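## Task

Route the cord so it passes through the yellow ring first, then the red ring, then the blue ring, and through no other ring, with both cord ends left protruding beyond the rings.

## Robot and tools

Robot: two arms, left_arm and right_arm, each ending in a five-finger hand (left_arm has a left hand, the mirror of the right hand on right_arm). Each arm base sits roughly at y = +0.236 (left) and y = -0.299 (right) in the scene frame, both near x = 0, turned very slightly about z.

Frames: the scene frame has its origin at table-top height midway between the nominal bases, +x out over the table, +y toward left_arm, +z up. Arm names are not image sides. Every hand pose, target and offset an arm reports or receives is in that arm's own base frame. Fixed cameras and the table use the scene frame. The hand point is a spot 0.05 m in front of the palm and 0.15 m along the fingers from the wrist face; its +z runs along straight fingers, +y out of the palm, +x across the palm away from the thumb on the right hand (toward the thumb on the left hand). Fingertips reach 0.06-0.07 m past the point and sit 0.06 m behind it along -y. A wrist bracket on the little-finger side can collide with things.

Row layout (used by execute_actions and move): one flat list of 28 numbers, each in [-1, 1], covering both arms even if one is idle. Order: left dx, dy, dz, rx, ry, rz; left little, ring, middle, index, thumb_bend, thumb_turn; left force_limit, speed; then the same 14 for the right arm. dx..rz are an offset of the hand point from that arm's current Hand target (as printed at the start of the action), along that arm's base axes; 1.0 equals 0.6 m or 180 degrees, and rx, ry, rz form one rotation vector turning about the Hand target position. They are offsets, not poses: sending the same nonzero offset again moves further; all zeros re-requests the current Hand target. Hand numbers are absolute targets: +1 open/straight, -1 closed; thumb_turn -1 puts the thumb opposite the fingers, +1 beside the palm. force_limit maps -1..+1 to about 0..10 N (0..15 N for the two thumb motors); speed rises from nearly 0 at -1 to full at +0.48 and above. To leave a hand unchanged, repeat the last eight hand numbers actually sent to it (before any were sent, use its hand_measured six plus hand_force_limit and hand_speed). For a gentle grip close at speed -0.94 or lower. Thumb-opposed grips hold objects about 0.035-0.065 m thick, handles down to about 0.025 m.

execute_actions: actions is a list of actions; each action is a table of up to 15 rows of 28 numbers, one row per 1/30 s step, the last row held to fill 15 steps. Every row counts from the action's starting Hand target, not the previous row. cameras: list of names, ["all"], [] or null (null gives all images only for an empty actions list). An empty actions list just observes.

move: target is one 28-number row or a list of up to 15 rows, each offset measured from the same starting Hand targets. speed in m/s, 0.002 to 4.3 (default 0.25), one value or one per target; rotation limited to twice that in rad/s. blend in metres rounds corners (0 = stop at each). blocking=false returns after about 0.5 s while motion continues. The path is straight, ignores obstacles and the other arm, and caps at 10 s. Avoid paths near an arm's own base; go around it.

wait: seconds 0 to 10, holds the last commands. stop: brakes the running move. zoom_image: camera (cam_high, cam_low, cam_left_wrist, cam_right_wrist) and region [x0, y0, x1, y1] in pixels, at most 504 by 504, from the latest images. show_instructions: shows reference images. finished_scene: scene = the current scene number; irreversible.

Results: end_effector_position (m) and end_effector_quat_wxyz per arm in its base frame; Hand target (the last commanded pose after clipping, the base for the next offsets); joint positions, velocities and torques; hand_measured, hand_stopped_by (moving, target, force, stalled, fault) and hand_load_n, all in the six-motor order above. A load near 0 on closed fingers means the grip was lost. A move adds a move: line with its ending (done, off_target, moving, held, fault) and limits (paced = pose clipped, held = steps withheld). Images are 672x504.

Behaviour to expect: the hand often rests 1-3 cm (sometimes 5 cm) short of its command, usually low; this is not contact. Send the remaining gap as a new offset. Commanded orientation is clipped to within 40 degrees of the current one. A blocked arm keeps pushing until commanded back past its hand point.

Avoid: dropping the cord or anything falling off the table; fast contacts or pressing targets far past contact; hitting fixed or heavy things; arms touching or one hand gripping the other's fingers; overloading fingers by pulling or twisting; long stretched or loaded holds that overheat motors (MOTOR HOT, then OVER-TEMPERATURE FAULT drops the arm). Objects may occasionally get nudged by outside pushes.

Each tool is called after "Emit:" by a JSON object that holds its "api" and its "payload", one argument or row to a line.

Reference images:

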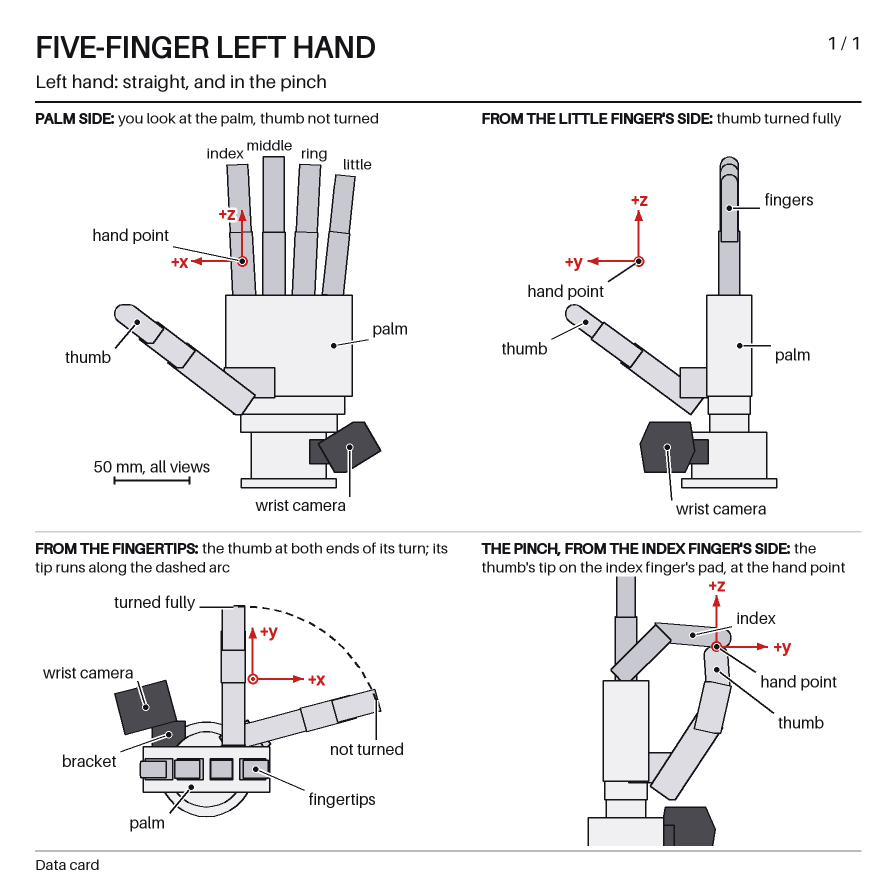

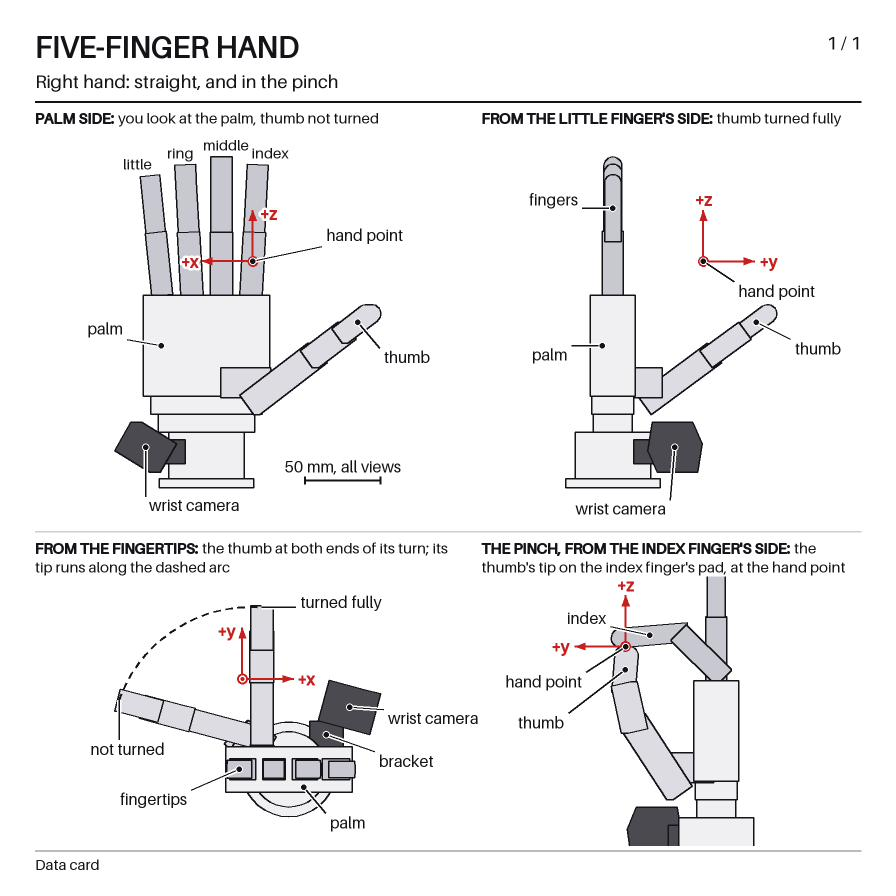

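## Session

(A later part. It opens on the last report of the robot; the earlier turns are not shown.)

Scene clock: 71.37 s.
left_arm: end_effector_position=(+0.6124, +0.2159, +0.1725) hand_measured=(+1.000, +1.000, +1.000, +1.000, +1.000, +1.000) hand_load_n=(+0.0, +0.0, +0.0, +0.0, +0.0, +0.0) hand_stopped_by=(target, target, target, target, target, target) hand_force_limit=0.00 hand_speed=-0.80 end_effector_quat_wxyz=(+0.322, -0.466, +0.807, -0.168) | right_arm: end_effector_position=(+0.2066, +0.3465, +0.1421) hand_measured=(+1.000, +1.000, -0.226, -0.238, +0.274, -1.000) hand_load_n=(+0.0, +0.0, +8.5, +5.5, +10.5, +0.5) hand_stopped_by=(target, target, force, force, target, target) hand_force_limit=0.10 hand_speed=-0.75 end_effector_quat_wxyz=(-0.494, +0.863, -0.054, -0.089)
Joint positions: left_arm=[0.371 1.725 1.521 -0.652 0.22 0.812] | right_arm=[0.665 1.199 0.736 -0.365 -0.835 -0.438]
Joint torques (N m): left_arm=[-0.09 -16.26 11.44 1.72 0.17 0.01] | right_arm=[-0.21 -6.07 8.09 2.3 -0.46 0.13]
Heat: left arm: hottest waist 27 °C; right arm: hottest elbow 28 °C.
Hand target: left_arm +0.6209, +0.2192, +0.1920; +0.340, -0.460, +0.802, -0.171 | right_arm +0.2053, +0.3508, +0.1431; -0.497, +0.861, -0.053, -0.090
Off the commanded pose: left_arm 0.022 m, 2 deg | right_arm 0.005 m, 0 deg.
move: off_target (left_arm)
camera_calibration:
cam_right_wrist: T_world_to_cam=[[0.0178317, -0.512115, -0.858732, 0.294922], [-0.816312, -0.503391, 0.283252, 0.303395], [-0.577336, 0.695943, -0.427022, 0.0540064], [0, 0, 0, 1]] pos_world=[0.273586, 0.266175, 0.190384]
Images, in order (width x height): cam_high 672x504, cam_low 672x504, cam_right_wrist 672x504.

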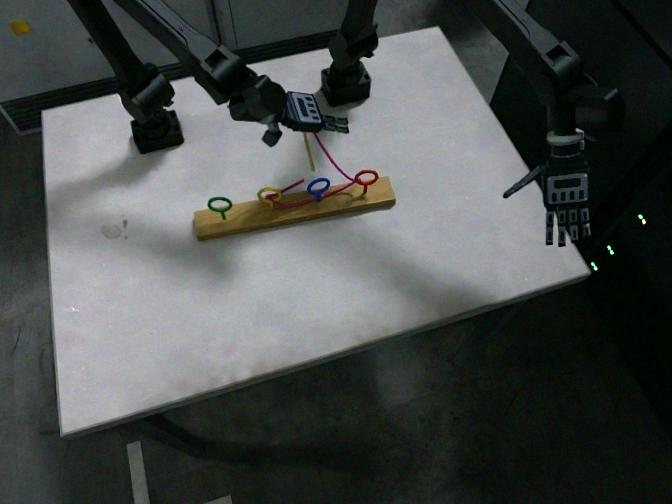

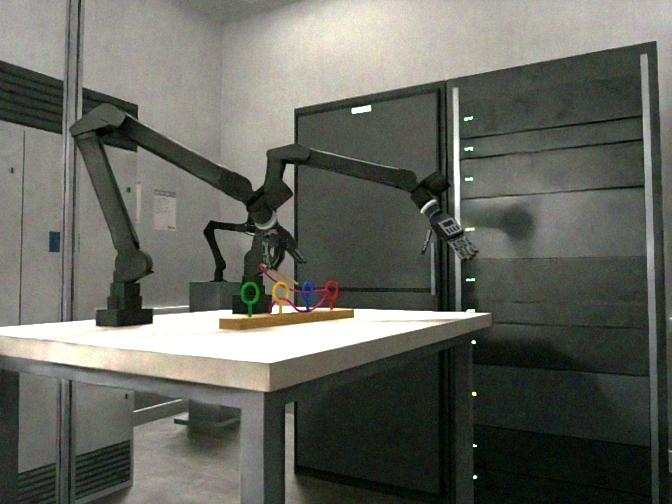

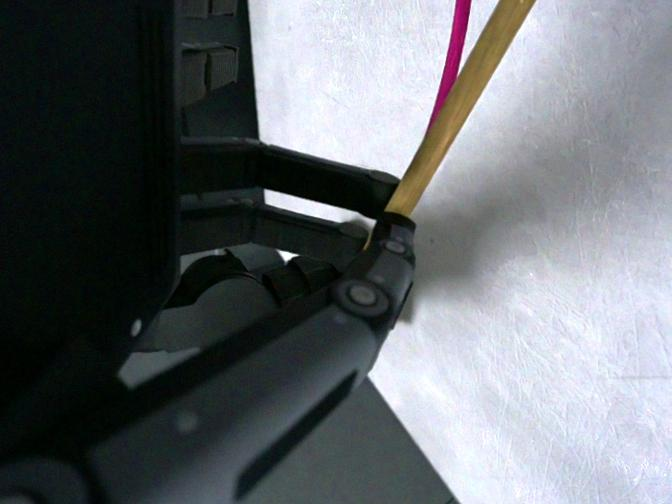

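Emit:
{"api": "move", "payload": {
  "target": [0,0,0,0,0,0,1,1,1,1,1,1,0,-0.8,0.005,0.0327,0.006,0.0555,-0.0049,-0.0679,1,1,-0.3,-0.3,0.27,-1,0.1,-0.75],
  "speed": 0.15,
  "cameras": ["cam_low","cam_high"]
}}

Emit:
{"api": "zoom_image", "payload": {
  "camera": "cam_low",
  "region": [250, 220, 350, 320]
}}

Emit:
{"api": "zoom_image", "payload": {
  "camera": "cam_high",
  "region": [270, 120, 390, 220]
}}

Scene clock: 83.53 s.
left_arm: end_effector_position=(+0.6124, +0.2159, +0.1725) hand_measured=(+1.000, +1.000, +1.000, +1.000, +1.000, +1.000) hand_load_n=(+0.0, +0.0, +0.0, +0.0, +0.0, +0.0) hand_stopped_by=(target, target, target, target, target, target) hand_force_limit=0.00 hand_speed=-0.80 end_effector_quat_wxyz=(+0.322, -0.466, +0.807, -0.168) | right_arm: end_effector_position=(+0.2122, +0.3672, +0.1418) hand_measured=(+1.000, +1.000, -0.226, -0.238, +0.274, -1.000) hand_load_n=(+0.0, +0.0, +9.0, +5.5, +10.5, +0.0) hand_stopped_by=(target, target, force, force, target, target) hand_force_limit=0.10 hand_speed=-0.75 end_effector_quat_wxyz=(-0.570, +0.809, -0.136, -0.034)
Joint positions: left_arm=[0.371 1.725 1.521 -0.652 0.22 0.812] | right_arm=[0.698 1.143 0.556 0.114 -0.708 -0.095]
Joint torques (N m): left_arm=[0.44 -16.26 11.36 1.73 0.17 0.03] | right_arm=[0.15 -5.95 7.42 2.77 -0.24 0.08]
Heat: left arm: hottest elbow 28 °C; right arm: hottest elbow 28 °C.
Hand target: left_arm +0.6209, +0.2192, +0.1920; +0.340, -0.460, +0.802, -0.171 | right_arm +0.2082, +0.3705, +0.1467; -0.578, +0.805, -0.132, -0.034
Off the commanded pose: left_arm 0.022 m, 2 deg | right_arm 0.007 m, 1 deg.
move: off_target (left_arm)
Images, in order (width x height): cam_high 672x504, cam_low 672x504.

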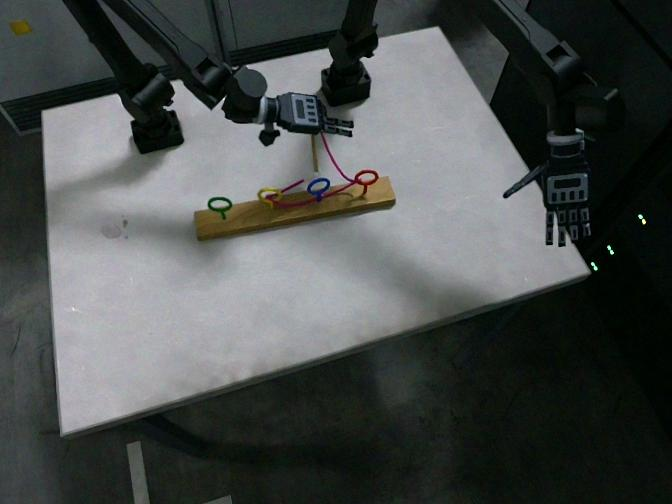

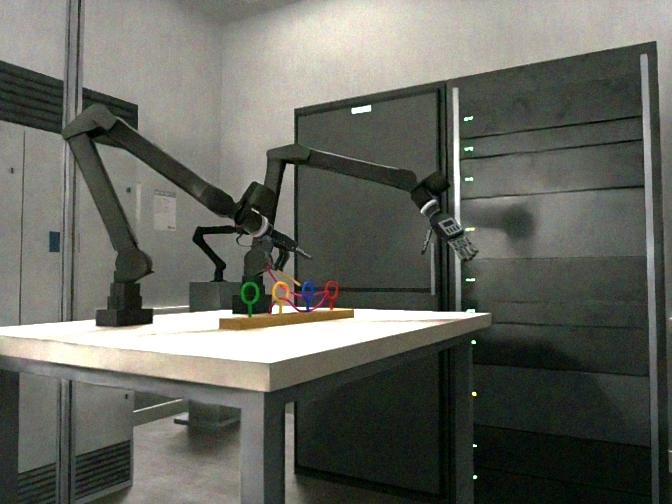

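Scaled by 5.040 from the camera's 672x504 image, which has a finer 960x720 frame.

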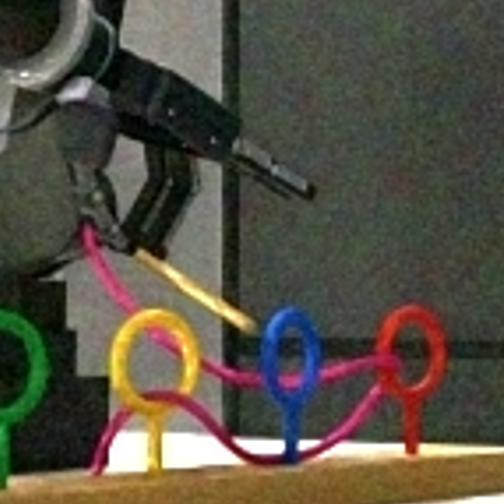

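Scaled by 4.200 from the camera's 672x504 image, which has a finer 960x720 frame.

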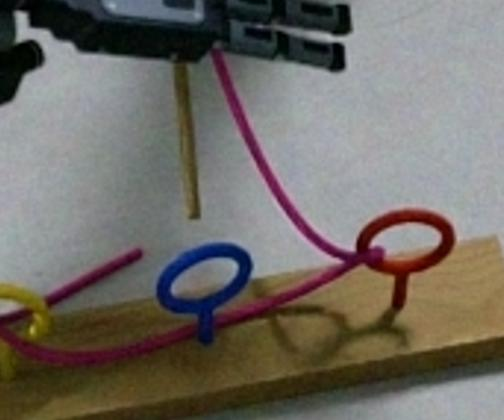

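Emit:
{"api": "move", "payload": {
  "target": [0,0,0,0,0,0,1,1,1,1,1,1,0,-0.8,0.1405,-0.031,-0.0662,0,0,0,1,1,-0.3,-0.3,0.27,-1,0.1,-0.75],
  "speed": 0.1,
  "cameras": ["cam_low","cam_high","cam_right_wrist"]
}}

Emit:
{"api": "zoom_image", "payload": {
  "camera": "cam_low",
  "region": [250, 230, 350, 330]
}}

Emit:
{"api": "zoom_image", "payload": {
  "camera": "cam_high",
  "region": [270, 130, 390, 230]
}}

Scene clock: 86.57 s.
left_arm: end_effector_position=(+0.6124, +0.2159, +0.1725) hand_measured=(+1.000, +1.000, +1.000, +1.000, +1.000, +1.000) hand_load_n=(+0.0, +0.0, +0.0, +0.0, +0.0, +0.0) hand_stopped_by=(target, target, target, target, target, target) hand_force_limit=0.00 hand_speed=-0.80 end_effector_quat_wxyz=(+0.322, -0.466, +0.807, -0.168) | right_arm: end_effector_position=(+0.2702, +0.3429, +0.0906) hand_measured=(+1.000, +1.000, -0.226, -0.238, +0.274, -1.000) hand_load_n=(+0.0, +0.0, +8.5, +6.0, +10.5, +0.5) hand_stopped_by=(target, target, force, force, target, target) hand_force_limit=0.10 hand_speed=-0.75 end_effector_quat_wxyz=(-0.561, +0.812, -0.151, -0.058)
Joint positions: left_arm=[0.371 1.725 1.521 -0.652 0.22 0.812] | right_arm=[0.528 1.379 0.606 0.174 -0.87 -0.193]
Joint torques (N m): left_arm=[0.15 -16.03 11.44 1.83 0.13 0.03] | right_arm=[-1.55 -7.12 10.58 2.7 -0.52 -0.19]
Heat: left arm: hottest elbow 28 °C; right arm: hottest elbow 28 °C.
Hand target: left_arm +0.6209, +0.2192, +0.1920; +0.340, -0.460, +0.802, -0.171 | right_arm +0.2925, +0.3518, +0.1070; -0.578, +0.805, -0.132, -0.034
Off the commanded pose: left_arm 0.022 m, 2 deg | right_arm 0.029 m, 4 deg.
move: off_target (left_arm, right_arm)
camera_calibration:
cam_right_wrist: T_world_to_cam=[[-0.117672, -0.370951, -0.921167, 0.241566], [-0.897935, -0.356412, 0.25823, 0.34207], [-0.424106, 0.857534, -0.29115, -0.0378509], [0, 0, 0, 1]] pos_world=[0.319529, 0.243986, 0.12317]
Images, in order (width x height): cam_high 672x504, cam_low 672x504, cam_right_wrist 672x504.

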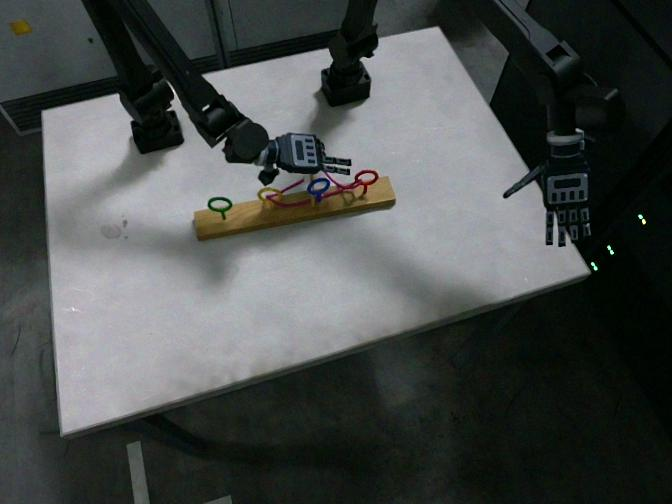

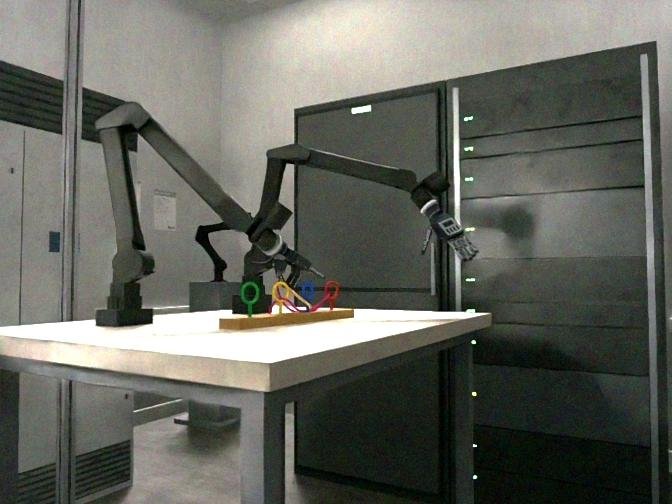

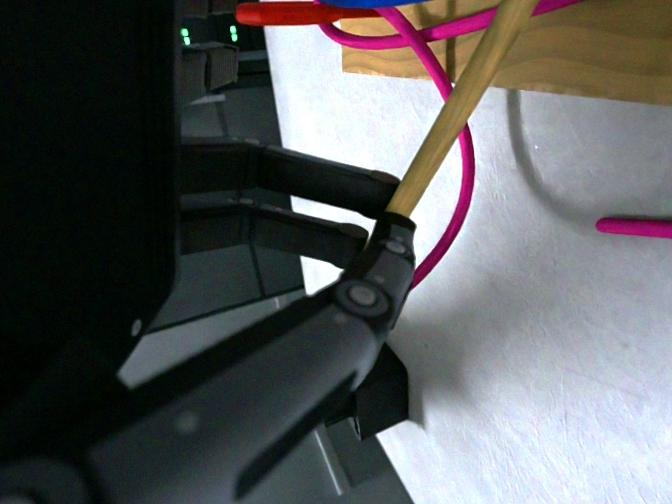

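Scaled by 5.040 from the camera's 672x504 image, which has a finer 960x720 frame.

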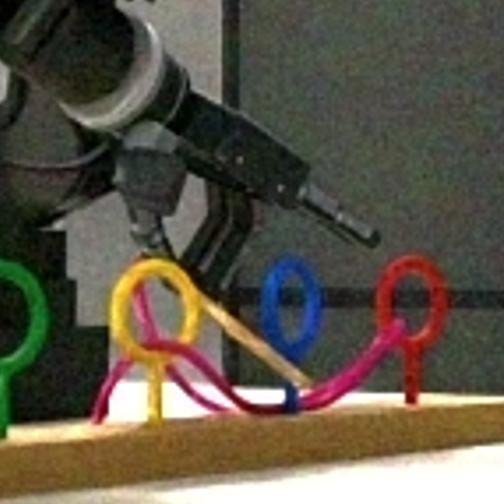

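Scaled by 4.200 from the camera's 672x504 image, which has a finer 960x720 frame.

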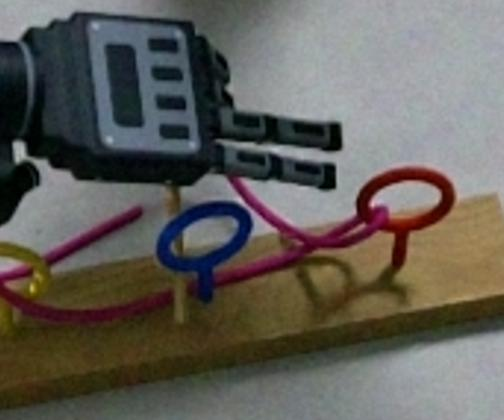

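Emit:
{"api": "zoom_image", "payload": {
  "camera": "cam_low",
  "region": [285, 270, 335, 320]
}}

Emit:
{"api": "zoom_image", "payload": {
  "camera": "cam_high",
  "region": [290, 165, 340, 215]
}}

Scaled by 10.080 from the camera's 672x504 image, which has a finer 960x720 frame.

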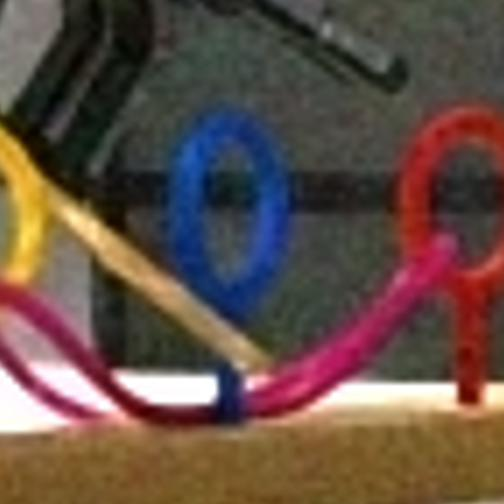

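Scaled by 10.080 from the camera's 672x504 image, which has a finer 960x720 frame.

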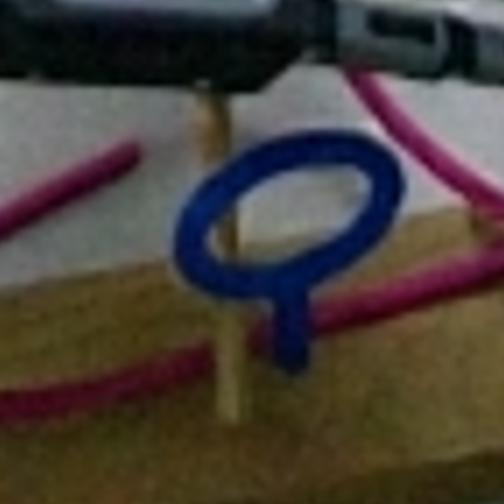

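Emit:
{"api": "move", "payload": {
  "target": [0,0,0,0,0,0,1,1,1,1,1,1,0,-0.8,-0.13,0.04,0.08,0,0,0,1,1,-0.3,-0.3,0.27,-1,0.1,-0.75],
  "speed": 0.1,
  "cameras": ["cam_low","cam_high","cam_right_wrist"]
}}

Emit:
{"api": "zoom_image", "payload": {
  "camera": "cam_low",
  "region": [250, 230, 350, 330]
}}

Emit:
{"api": "zoom_image", "payload": {
  "camera": "cam_high",
  "region": [270, 130, 390, 230]
}}

Scene clock: 89.70 s.
left_arm: end_effector_position=(+0.6124, +0.2159, +0.1725) hand_measured=(+1.000, +1.000, +1.000, +1.000, +1.000, +1.000) hand_load_n=(+0.0, +0.0, +0.0, +0.0, +0.0, +0.0) hand_stopped_by=(target, target, target, target, target, target) hand_force_limit=0.00 hand_speed=-0.80 end_effector_quat_wxyz=(+0.322, -0.466, +0.807, -0.168) | right_arm: end_effector_position=(+0.2206, +0.3763, +0.1576) hand_measured=(+1.000, +1.000, -0.228, -0.240, +0.270, -1.000) hand_load_n=(+0.0, +0.0, +0.0, +0.0, +0.0, +0.0) hand_stopped_by=(target, target, force, force, target, target) hand_force_limit=0.10 hand_speed=-0.75 end_effector_quat_wxyz=(-0.582, +0.803, -0.126, -0.026)
Joint positions: left_arm=[0.371 1.725 1.521 -0.652 0.22 0.812] | right_arm=[0.702 1.146 0.588 0.121 -0.707 -0.094]
Joint torques (N m): left_arm=[0.09 -16.15 11.34 1.72 0.2 0.03] | right_arm=[-0.21 -5.54 7.58 1.54 -0.22 0.12]
Heat: left arm: hottest elbow 28 °C; right arm: hottest elbow 28 °C.
Hand target: left_arm +0.6209, +0.2192, +0.1920; +0.340, -0.460, +0.802, -0.171 | right_arm +0.2147, +0.3758, +0.1551; -0.578, +0.805, -0.132, -0.034
Off the commanded pose: left_arm 0.022 m, 2 deg | right_arm 0.007 m, 1 deg.
move: off_target (left_arm)
camera_calibration:
cam_right_wrist: T_world_to_cam=[[-0.0379639, -0.336879, -0.940782, 0.282551], [-0.91668, -0.363056, 0.166996, 0.313007], [-0.397814, 0.868736, -0.295027, -0.0775169], [0, 0, 0, 1]] pos_world=[0.266817, 0.276167, 0.190679]
Images, in order (width x height): cam_high 672x504, cam_low 672x504, cam_right_wrist 672x504.

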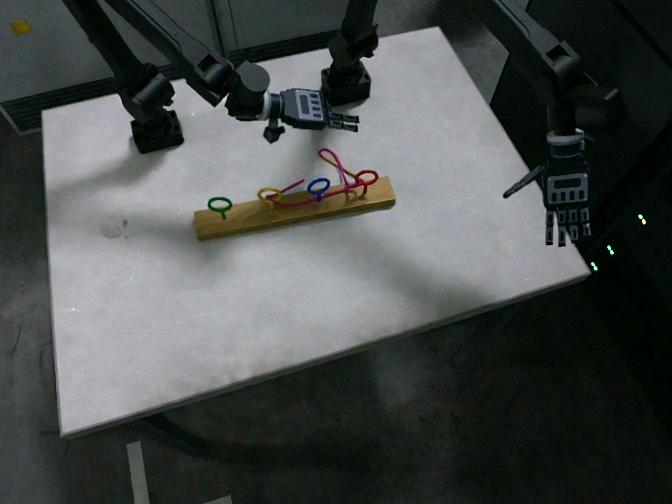

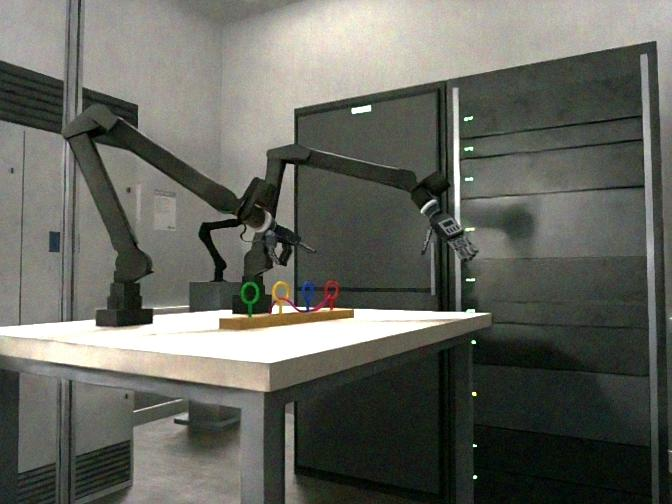

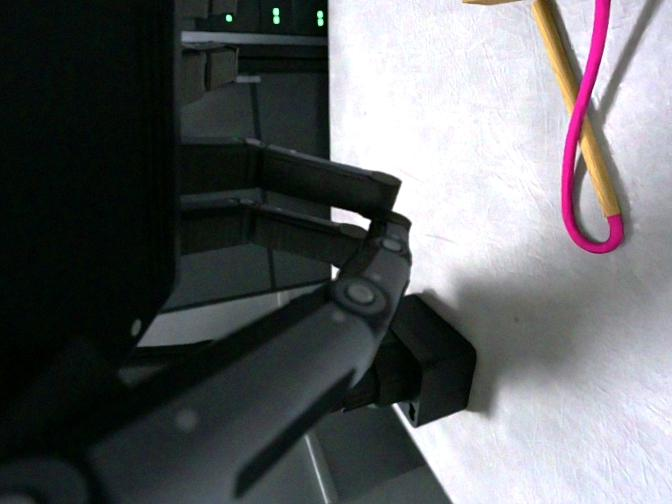

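Scaled by 5.040 from the camera's 672x504 image, which has a finer 960x720 frame.

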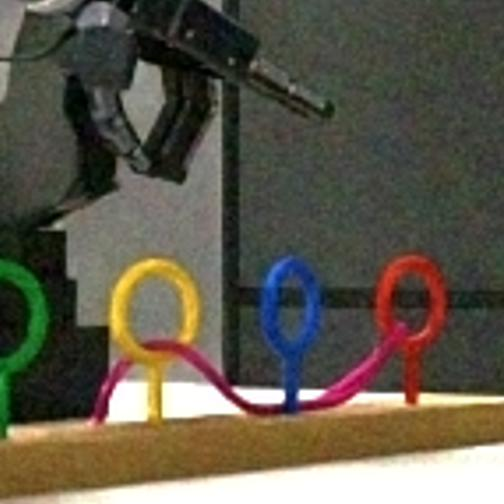

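Scaled by 4.200 from the camera's 672x504 image, which has a finer 960x720 frame.

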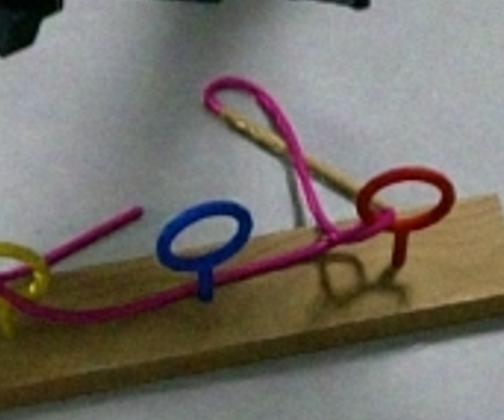

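Emit:
{"api": "zoom_image", "payload": {
  "camera": "cam_high",
  "region": [310, 140, 390, 210]
}}

Emit:
{"api": "zoom_image", "payload": {
  "camera": "cam_low",
  "region": [300, 270, 350, 320]
}}

Emit:
{"api": "zoom_image", "payload": {
  "camera": "cam_right_wrist",
  "region": [420, 0, 672, 260]
}}

Scaled by 6.300 from the camera's 672x504 image, which has a finer 960x720 frame.

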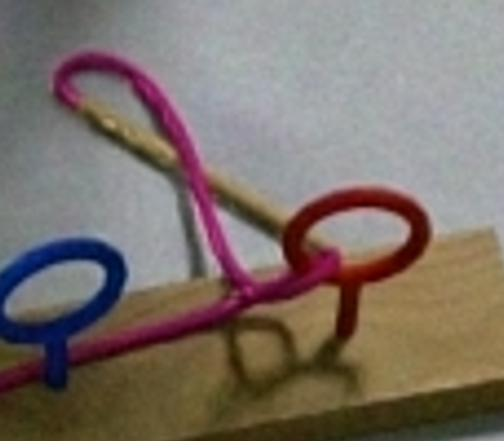

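Scaled by 10.080 from the camera's 672x504 image, which has a finer 960x720 frame.

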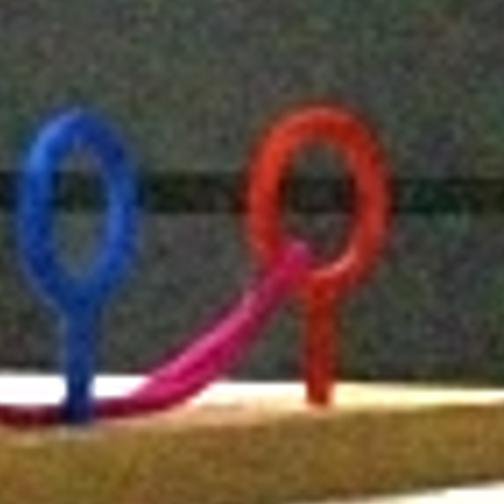

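Scaled by 1.938 from the camera's 672x504 image, which has a finer 960x720 frame.

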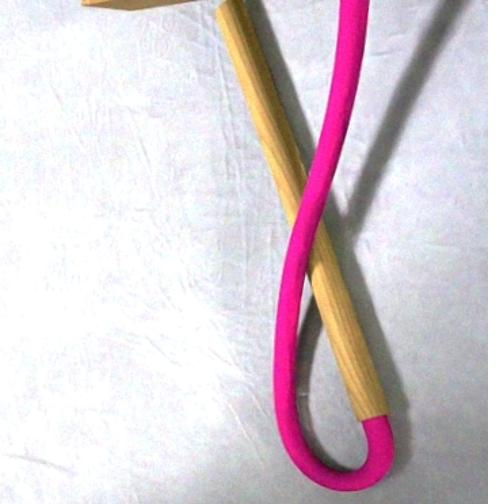

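Emit:
{"api": "move", "payload": {
  "target": [0,0,0,0,0,0,1,1,1,1,1,1,0,-0.8,-0.0092,0.0163,-0.16,-0.0046,-0.0666,0.0844,1,1,1,0.3,0.27,-1,0.1,0.2],
  "speed": 0.15,
  "cameras": ["cam_right_wrist"]
}}

Scene clock: 129.07 s.
left_arm: end_effector_position=(+0.6124, +0.2159, +0.1725) hand_measured=(+1.000, +1.000, +1.000, +1.000, +1.000, +1.000) hand_load_n=(+0.0, +0.0, +0.0, +0.0, +0.0, +0.0) hand_stopped_by=(target, target, target, target, target, target) hand_force_limit=0.00 hand_speed=-0.80 end_effector_quat_wxyz=(+0.322, -0.466, +0.807, -0.168) | right_arm: end_effector_position=(+0.2128, +0.3829, +0.0612) hand_measured=(+1.000, +1.000, +1.000, +0.300, +0.270, -1.000) hand_load_n=(+0.0, +0.0, +0.0, +0.0, +0.0, +0.0) hand_stopped_by=(target, target, target, target, target, target) hand_force_limit=0.10 hand_speed=0.20 end_effector_quat_wxyz=(-0.571, +0.820, +0.024, -0.027)
Joint positions: left_arm=[0.371 1.725 1.521 -0.652 0.22 0.812] | right_arm=[0.719 1.418 0.549 0.316 -0.848 -0.415]
Joint torques (N m): left_arm=[0.44 -16.44 11.52 1.63 0.16 0.01] | right_arm=[0.09 -7 5.85 2.65 -0.5 -0.13]
Heat: left arm: hottest elbow 29 °C; right arm: hottest elbow 28 °C.
Hand target: left_arm +0.6209, +0.2192, +0.1920; +0.340, -0.460, +0.802, -0.171 | right_arm +0.2091, +0.3857, +0.0591; -0.573, +0.818, +0.036, -0.025
Off the commanded pose: left_arm 0.022 m, 2 deg | right_arm 0.005 m, 1 deg.
move: off_target (left_arm)
camera_calibration:
cam_right_wrist: T_world_to_cam=[[0.207357, -0.344454, -0.915617, 0.142986], [-0.816354, -0.576662, 0.0320619, 0.393137], [-0.539045, 0.740819, -0.400771, -0.0292615], [0, 0, 0, 1]] pos_world=[0.275516, 0.297636, 0.106588]
Images, in order (width x height): cam_right_wrist 672x504.

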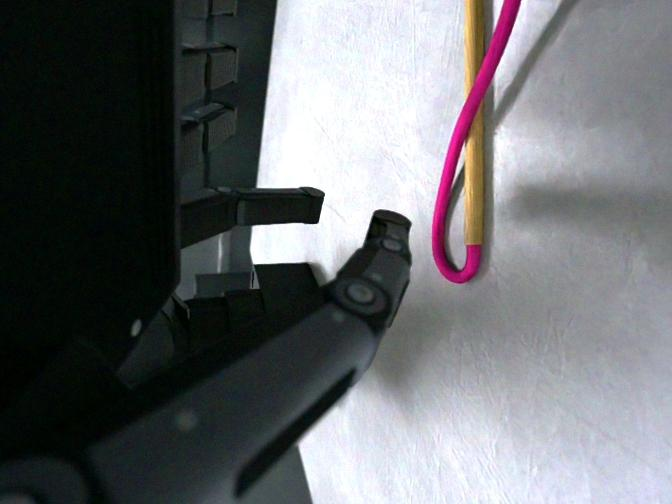

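Emit:
{"api": "move", "payload": {
  "target": [
    [0,0,0,0,0,0,1,1,1,1,1,1,0,-0.8,0.0065,-0.002,-0.03,0,0,0,1,1,1,0.1,0.27,-1,0.1,0.2],
    [0,0,0,0,0,0,1,1,1,1,1,1,0,-0.8,0.0065,-0.002,-0.101,0,0,0,1,1,1,0.1,0.27,-1,0.1,0.2]
  ],
  "speed": 0.08,
  "cameras": ["cam_right_wrist"]
}}

Emit:
{"api": "zoom_image", "payload": {
  "camera": "cam_right_wrist",
  "region": [280, 120, 480, 320]
}}

Scene clock: 132.73 s.
left_arm: end_effector_position=(+0.6124, +0.2159, +0.1725) hand_measured=(+1.000, +1.000, +1.000, +1.000, +1.000, +1.000) hand_load_n=(+0.0, +0.0, +0.0, +0.0, +0.0, +0.0) hand_stopped_by=(target, target, target, target, target, target) hand_force_limit=0.00 hand_speed=-0.80 end_effector_quat_wxyz=(+0.322, -0.466, +0.807, -0.168) | right_arm: end_effector_position=(+0.2132, +0.3841, +0.0002) hand_measured=(+1.000, +1.000, +1.000, +0.100, +0.270, -1.000) hand_load_n=(+0.0, +0.0, +0.0, +0.0, +0.0, +0.0) hand_stopped_by=(target, target, target, target, target, target) hand_force_limit=0.10 hand_speed=0.20 end_effector_quat_wxyz=(-0.570, +0.820, +0.029, -0.029)
Joint positions: left_arm=[0.371 1.725 1.521 -0.652 0.22 0.812] | right_arm=[0.719 1.626 0.517 0.549 -0.857 -0.426]
Joint torques (N m): left_arm=[1.03 -16.15 11.52 1.77 0.16 0.05] | right_arm=[-0.73 -8.12 4.23 2.63 -0.5 -0.12]
Heat: left arm: hottest elbow 29 °C; right arm: hottest elbow 28 °C.
Hand target: left_arm +0.6209, +0.2192, +0.1920; +0.340, -0.460, +0.802, -0.171 | right_arm +0.2128, +0.3844, -0.0016; -0.573, +0.819, +0.036, -0.025
Off the commanded pose: left_arm 0.022 m, 2 deg | right_arm 0.002 m, 1 deg.
move: off_target (left_arm)
camera_calibration:
cam_right_wrist: T_world_to_cam=[[0.21346, -0.341986, -0.915139, 0.0851533], [-0.809851, -0.585866, 0.0300364, 0.398293], [-0.546421, 0.734715, -0.402017, -0.0504404], [0, 0, 0, 1]] pos_world=[0.27682, 0.299527, 0.045686]
Images, in order (width x height): cam_right_wrist 672x504.

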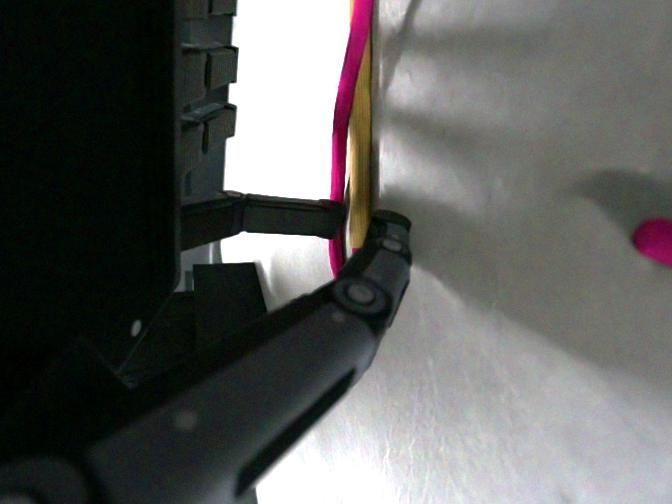

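Scaled by 2.520 from the camera's 672x504 image, which has a finer 960x720 frame.

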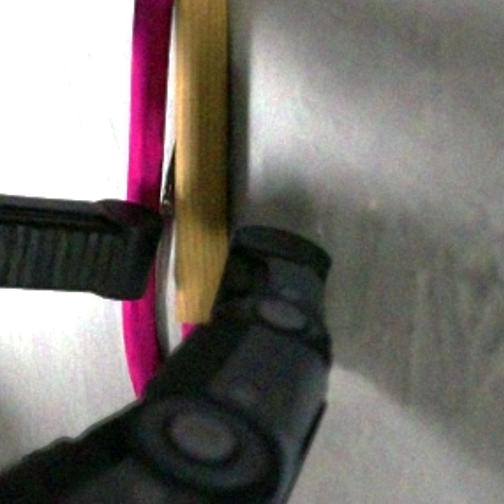

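Emit:
{"api": "execute_actions", "payload": {
  "actions": [
    [[0,0,0,0,0,0,1,1,1,1,1,1,0,-0.8,0,0,0.0,0,0,0,1,1,1,-0.3,0.27,-1,-0.3,-0.75]],
    [[0,0,0,0,0,0,1,1,1,1,1,1,0,-0.8,0,0,0.0,0,0,0,1,1,1,-0.3,0.27,-1,-0.3,-0.75]]
  ],
  "cameras": ["cam_right_wrist"]
}}

Emit:
{"api": "zoom_image", "payload": {
  "camera": "cam_right_wrist",
  "region": [280, 120, 480, 320]
}}

Scene clock: 134.90 s.
left_arm: end_effector_position=(+0.6124, +0.2159, +0.1725) hand_measured=(+1.000, +1.000, +1.000, +1.000, +1.000, +1.000) hand_load_n=(+0.0, +0.0, +0.0, +0.0, +0.0, +0.0) hand_stopped_by=(target, target, target, target, target, target) hand_force_limit=0.00 hand_speed=-0.80 end_effector_quat_wxyz=(+0.322, -0.466, +0.807, -0.168) | right_arm: end_effector_position=(+0.2132, +0.3842, +0.0004) hand_measured=(+1.000, +1.000, +1.000, -0.300, +0.270, -1.000) hand_load_n=(+0.0, +0.0, +0.0, +0.5, +0.5, +0.0) hand_stopped_by=(target, target, target, target, target, target) hand_force_limit=-0.30 hand_speed=-0.75 end_effector_quat_wxyz=(-0.571, +0.820, +0.029, -0.029)
Joint positions: left_arm=[0.371 1.725 1.521 -0.652 0.22 0.812] | right_arm=[0.719 1.626 0.517 0.55 -0.858 -0.426]
Joint torques (N m): left_arm=[-0.26 -16.15 11.48 1.69 0.15 0] | right_arm=[-0.67 -8.18 4.21 2.56 -0.47 -0.13]
Heat: left arm: hottest elbow 29 °C; right arm: hottest elbow 28 °C.
Hand target: left_arm +0.6209, +0.2192, +0.1920; +0.340, -0.460, +0.802, -0.171 | right_arm +0.2128, +0.3844, -0.0016; -0.573, +0.819, +0.036, -0.025
Off the commanded pose: left_arm 0.022 m, 2 deg | right_arm 0.002 m, 1 deg.
Step readings (end_effector_position of left_arm | right_arm):
0: (+0.6124, +0.2159, +0.1725) | (+0.2132, +0.3841, +0.0002)
1: (+0.6124, +0.2159, +0.1725) | (+0.2132, +0.3841, +0.0002)
2: (+0.6124, +0.2159, +0.1725) | (+0.2132, +0.3841, +0.0002)
4: (+0.6124, +0.2159, +0.1725) | (+0.2132, +0.3841, +0.0002)
8: (+0.6124, +0.2159, +0.1725) | (+0.2132, +0.3841, +0.0002)
15: (+0.6124, +0.2159, +0.1725) | (+0.2132, +0.3841, +0.0002)
16: (+0.6124, +0.2159, +0.1725) | (+0.2132, +0.3841, +0.0002)
17: (+0.6124, +0.2159, +0.1725) | (+0.2132, +0.3841, +0.0002)
19: (+0.6124, +0.2159, +0.1725) | (+0.2132, +0.3841, +0.0002)
23: (+0.6124, +0.2159, +0.1725) | (+0.2132, +0.3842, +0.0004)
30: (+0.6124, +0.2159, +0.1725) | (+0.2132, +0.3842, +0.0004)
camera_calibration:
cam_right_wrist: T_world_to_cam=[[0.214193, -0.340868, -0.915385, 0.0848439], [-0.809485, -0.586426, 0.0289585, 0.398464], [-0.546677, 0.734788, -0.401536, -0.0504071], [0, 0, 0, 1]] pos_world=[0.276821, 0.299629, 0.0458858]
Images, in order (width x height): cam_right_wrist 672x504.

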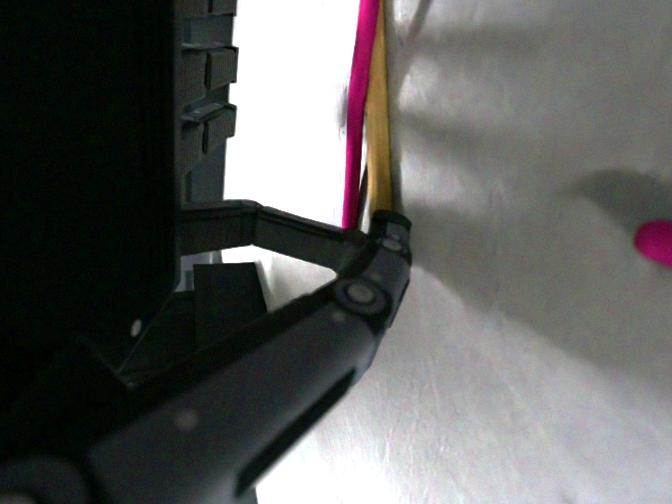

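Scaled by 2.520 from the camera's 672x504 image, which has a finer 960x720 frame.

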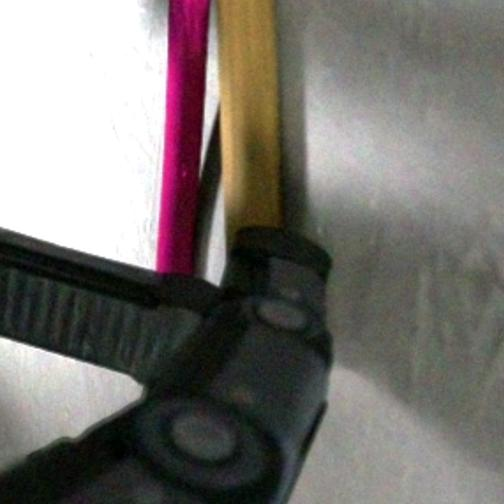

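Emit:
{"api": "move", "payload": {
  "target": [0,0,0,0,0,0,1,1,1,1,1,1,0,-0.8,0,0,0,0,0,0,1,1,1,-0.42,0.27,-1,-0.1,-0.75],
  "cameras": ["cam_high","cam_right_wrist"]
}}

Scene clock: 141.57 s.
left_arm: end_effector_position=(+0.6124, +0.2159, +0.1725) hand_measured=(+1.000, +1.000, +1.000, +1.000, +1.000, +1.000) hand_load_n=(+0.0, +0.0, +0.0, +0.0, +0.0, +0.0) hand_stopped_by=(target, target, target, target, target, target) hand_force_limit=0.00 hand_speed=-0.80 end_effector_quat_wxyz=(+0.322, -0.466, +0.807, -0.168) | right_arm: end_effector_position=(+0.2132, +0.3842, +0.0004) hand_measured=(+1.000, +1.000, +1.000, -0.340, +0.270, -1.000) hand_load_n=(+0.0, +0.0, +0.0, +7.0, +1.5, -0.5) hand_stopped_by=(target, target, target, force, target, target) hand_force_limit=-0.10 hand_speed=-0.75 end_effector_quat_wxyz=(-0.571, +0.820, +0.029, -0.029)
Joint positions: left_arm=[0.371 1.725 1.521 -0.652 0.22 0.812] | right_arm=[0.719 1.626 0.517 0.55 -0.858 -0.426]
Joint torques (N m): left_arm=[-0.03 -15.79 11.37 1.77 0.15 0.05] | right_arm=[-0.79 -8.12 4.21 2.59 -0.47 -0.13]
Heat: left arm: hottest elbow 29 °C; right arm: hottest elbow 28 °C.
Hand target: left_arm +0.6209, +0.2192, +0.1920; +0.340, -0.460, +0.802, -0.171 | right_arm +0.2128, +0.3844, -0.0016; -0.573, +0.819, +0.036, -0.025
Off the commanded pose: left_arm 0.022 m, 2 deg | right_arm 0.002 m, 1 deg.
move: off_target (left_arm)
camera_calibration:
cam_right_wrist: T_world_to_cam=[[0.214193, -0.340868, -0.915385, 0.0848439], [-0.809485, -0.586426, 0.0289585, 0.398464], [-0.546677, 0.734788, -0.401536, -0.0504071], [0, 0, 0, 1]] pos_world=[0.276821, 0.299629, 0.0458858]
Images, in order (width x height): cam_high 672x504, cam_right_wrist 672x504.

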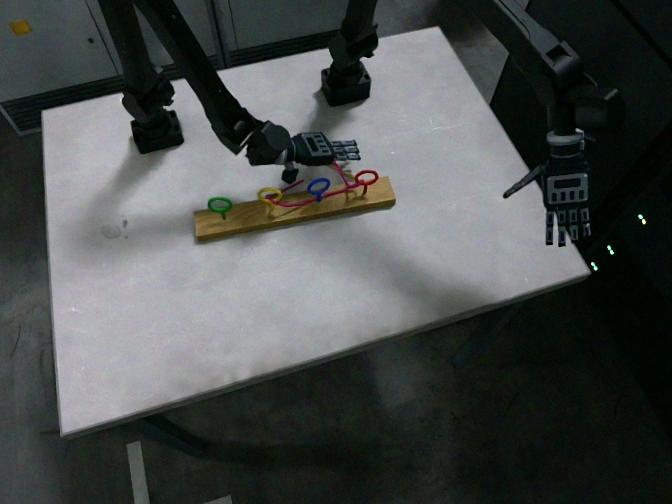

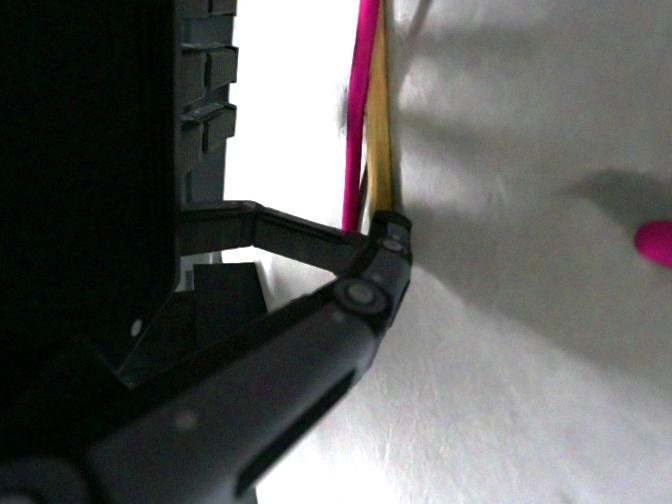

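Emit:
{"api": "move", "payload": {
  "target": [0,0,0,0,0,0,1,1,1,1,1,1,0,-0.8,0,0,0.2,0,0,0,1,1,1,-0.42,0.27,-1,-0.1,-0.75],
  "speed": 0.15,
  "cameras": ["cam_high","cam_low","cam_right_wrist"]
}}

Emit:
{"api": "zoom_image", "payload": {
  "camera": "cam_high",
  "region": [200, 100, 430, 260]
}}

Emit:
{"api": "zoom_image", "payload": {
  "camera": "cam_low",
  "region": [150, 100, 470, 340]
}}

Scene clock: 144.10 s.
left_arm: end_effector_position=(+0.6124, +0.2159, +0.1725) hand_measured=(+1.000, +1.000, +1.000, +1.000, +1.000, +1.000) hand_load_n=(+0.0, +0.0, +0.0, +0.0, +0.0, +0.0) hand_stopped_by=(target, target, target, target, target, target) hand_force_limit=0.00 hand_speed=-0.80 end_effector_quat_wxyz=(+0.322, -0.466, +0.807, -0.168) | right_arm: end_effector_position=(+0.2032, +0.3754, +0.1055) hand_measured=(+1.000, +1.000, +1.000, -0.340, +0.270, -1.000) hand_load_n=(+0.0, +0.0, +0.0, +7.0, +1.5, +0.0) hand_stopped_by=(target, target, target, force, target, target) hand_force_limit=-0.10 hand_speed=-0.75 end_effector_quat_wxyz=(-0.567, +0.823, +0.026, -0.034)
Joint positions: left_arm=[0.371 1.725 1.521 -0.652 0.22 0.812] | right_arm=[0.719 1.27 0.584 0.112 -0.858 -0.426]
Joint torques (N m): left_arm=[0.32 -16.21 11.54 1.76 0.16 0.03] | right_arm=[-0.85 -6.18 10.47 1.4 -0.48 -0.12]
Heat: left arm: hottest elbow 29 °C; right arm: hottest elbow 28 °C.
Hand target: left_arm +0.6209, +0.2192, +0.1920; +0.340, -0.460, +0.802, -0.171 | right_arm +0.2129, +0.3844, +0.1186; -0.573, +0.818, +0.036, -0.025
Off the commanded pose: left_arm 0.022 m, 2 deg | right_arm 0.018 m, 2 deg.
move: off_target (left_arm, right_arm)
camera_calibration:
cam_right_wrist: T_world_to_cam=[[0.202872, -0.350765, -0.914225, 0.186087], [-0.809035, -0.586012, 0.0453081, 0.380109], [-0.551639, 0.730448, -0.402666, -0.00449258], [0, 0, 0, 1]] pos_world=[0.267291, 0.291303, 0.151094]
Images, in order (width x height): cam_high 672x504, cam_low 672x504, cam_right_wrist 672x504.

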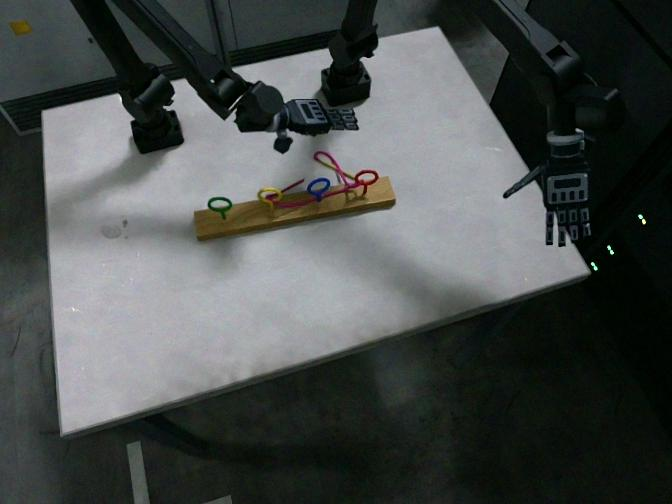

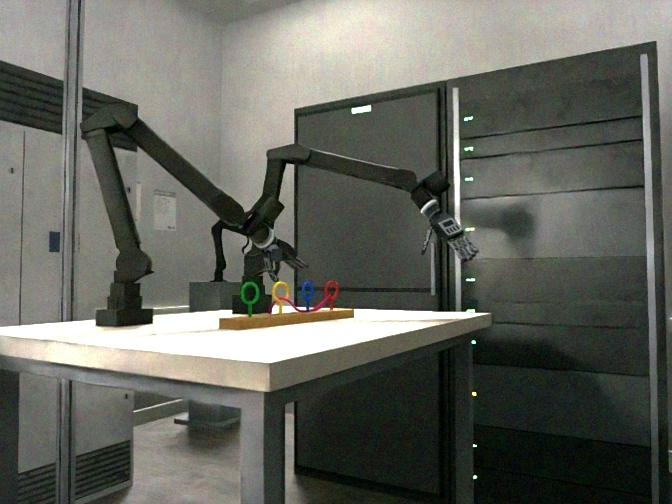

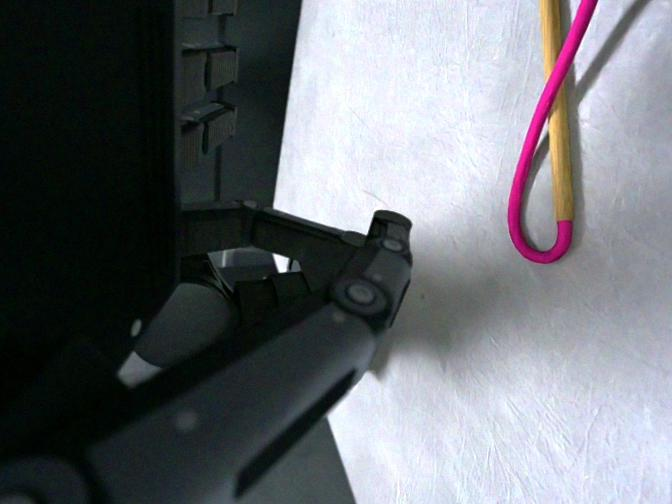

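Scaled by 2.191 from the camera's 672x504 image, which has a finer 960x720 frame.

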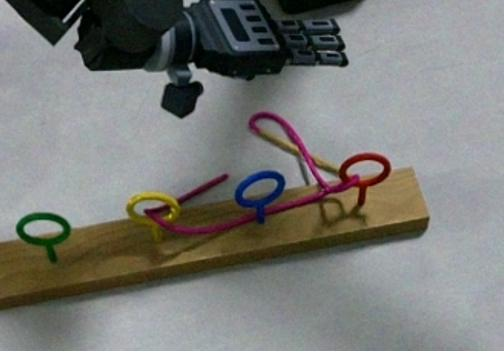

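Scaled by 1.575 from the camera's 672x504 image, which has a finer 960x720 frame.

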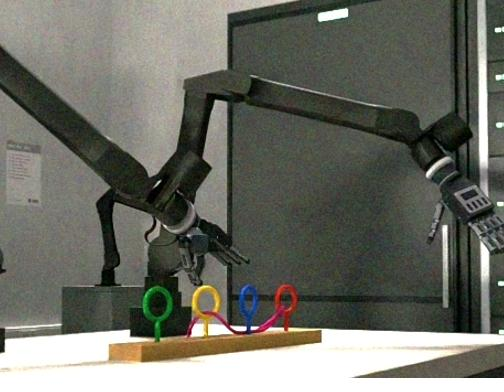

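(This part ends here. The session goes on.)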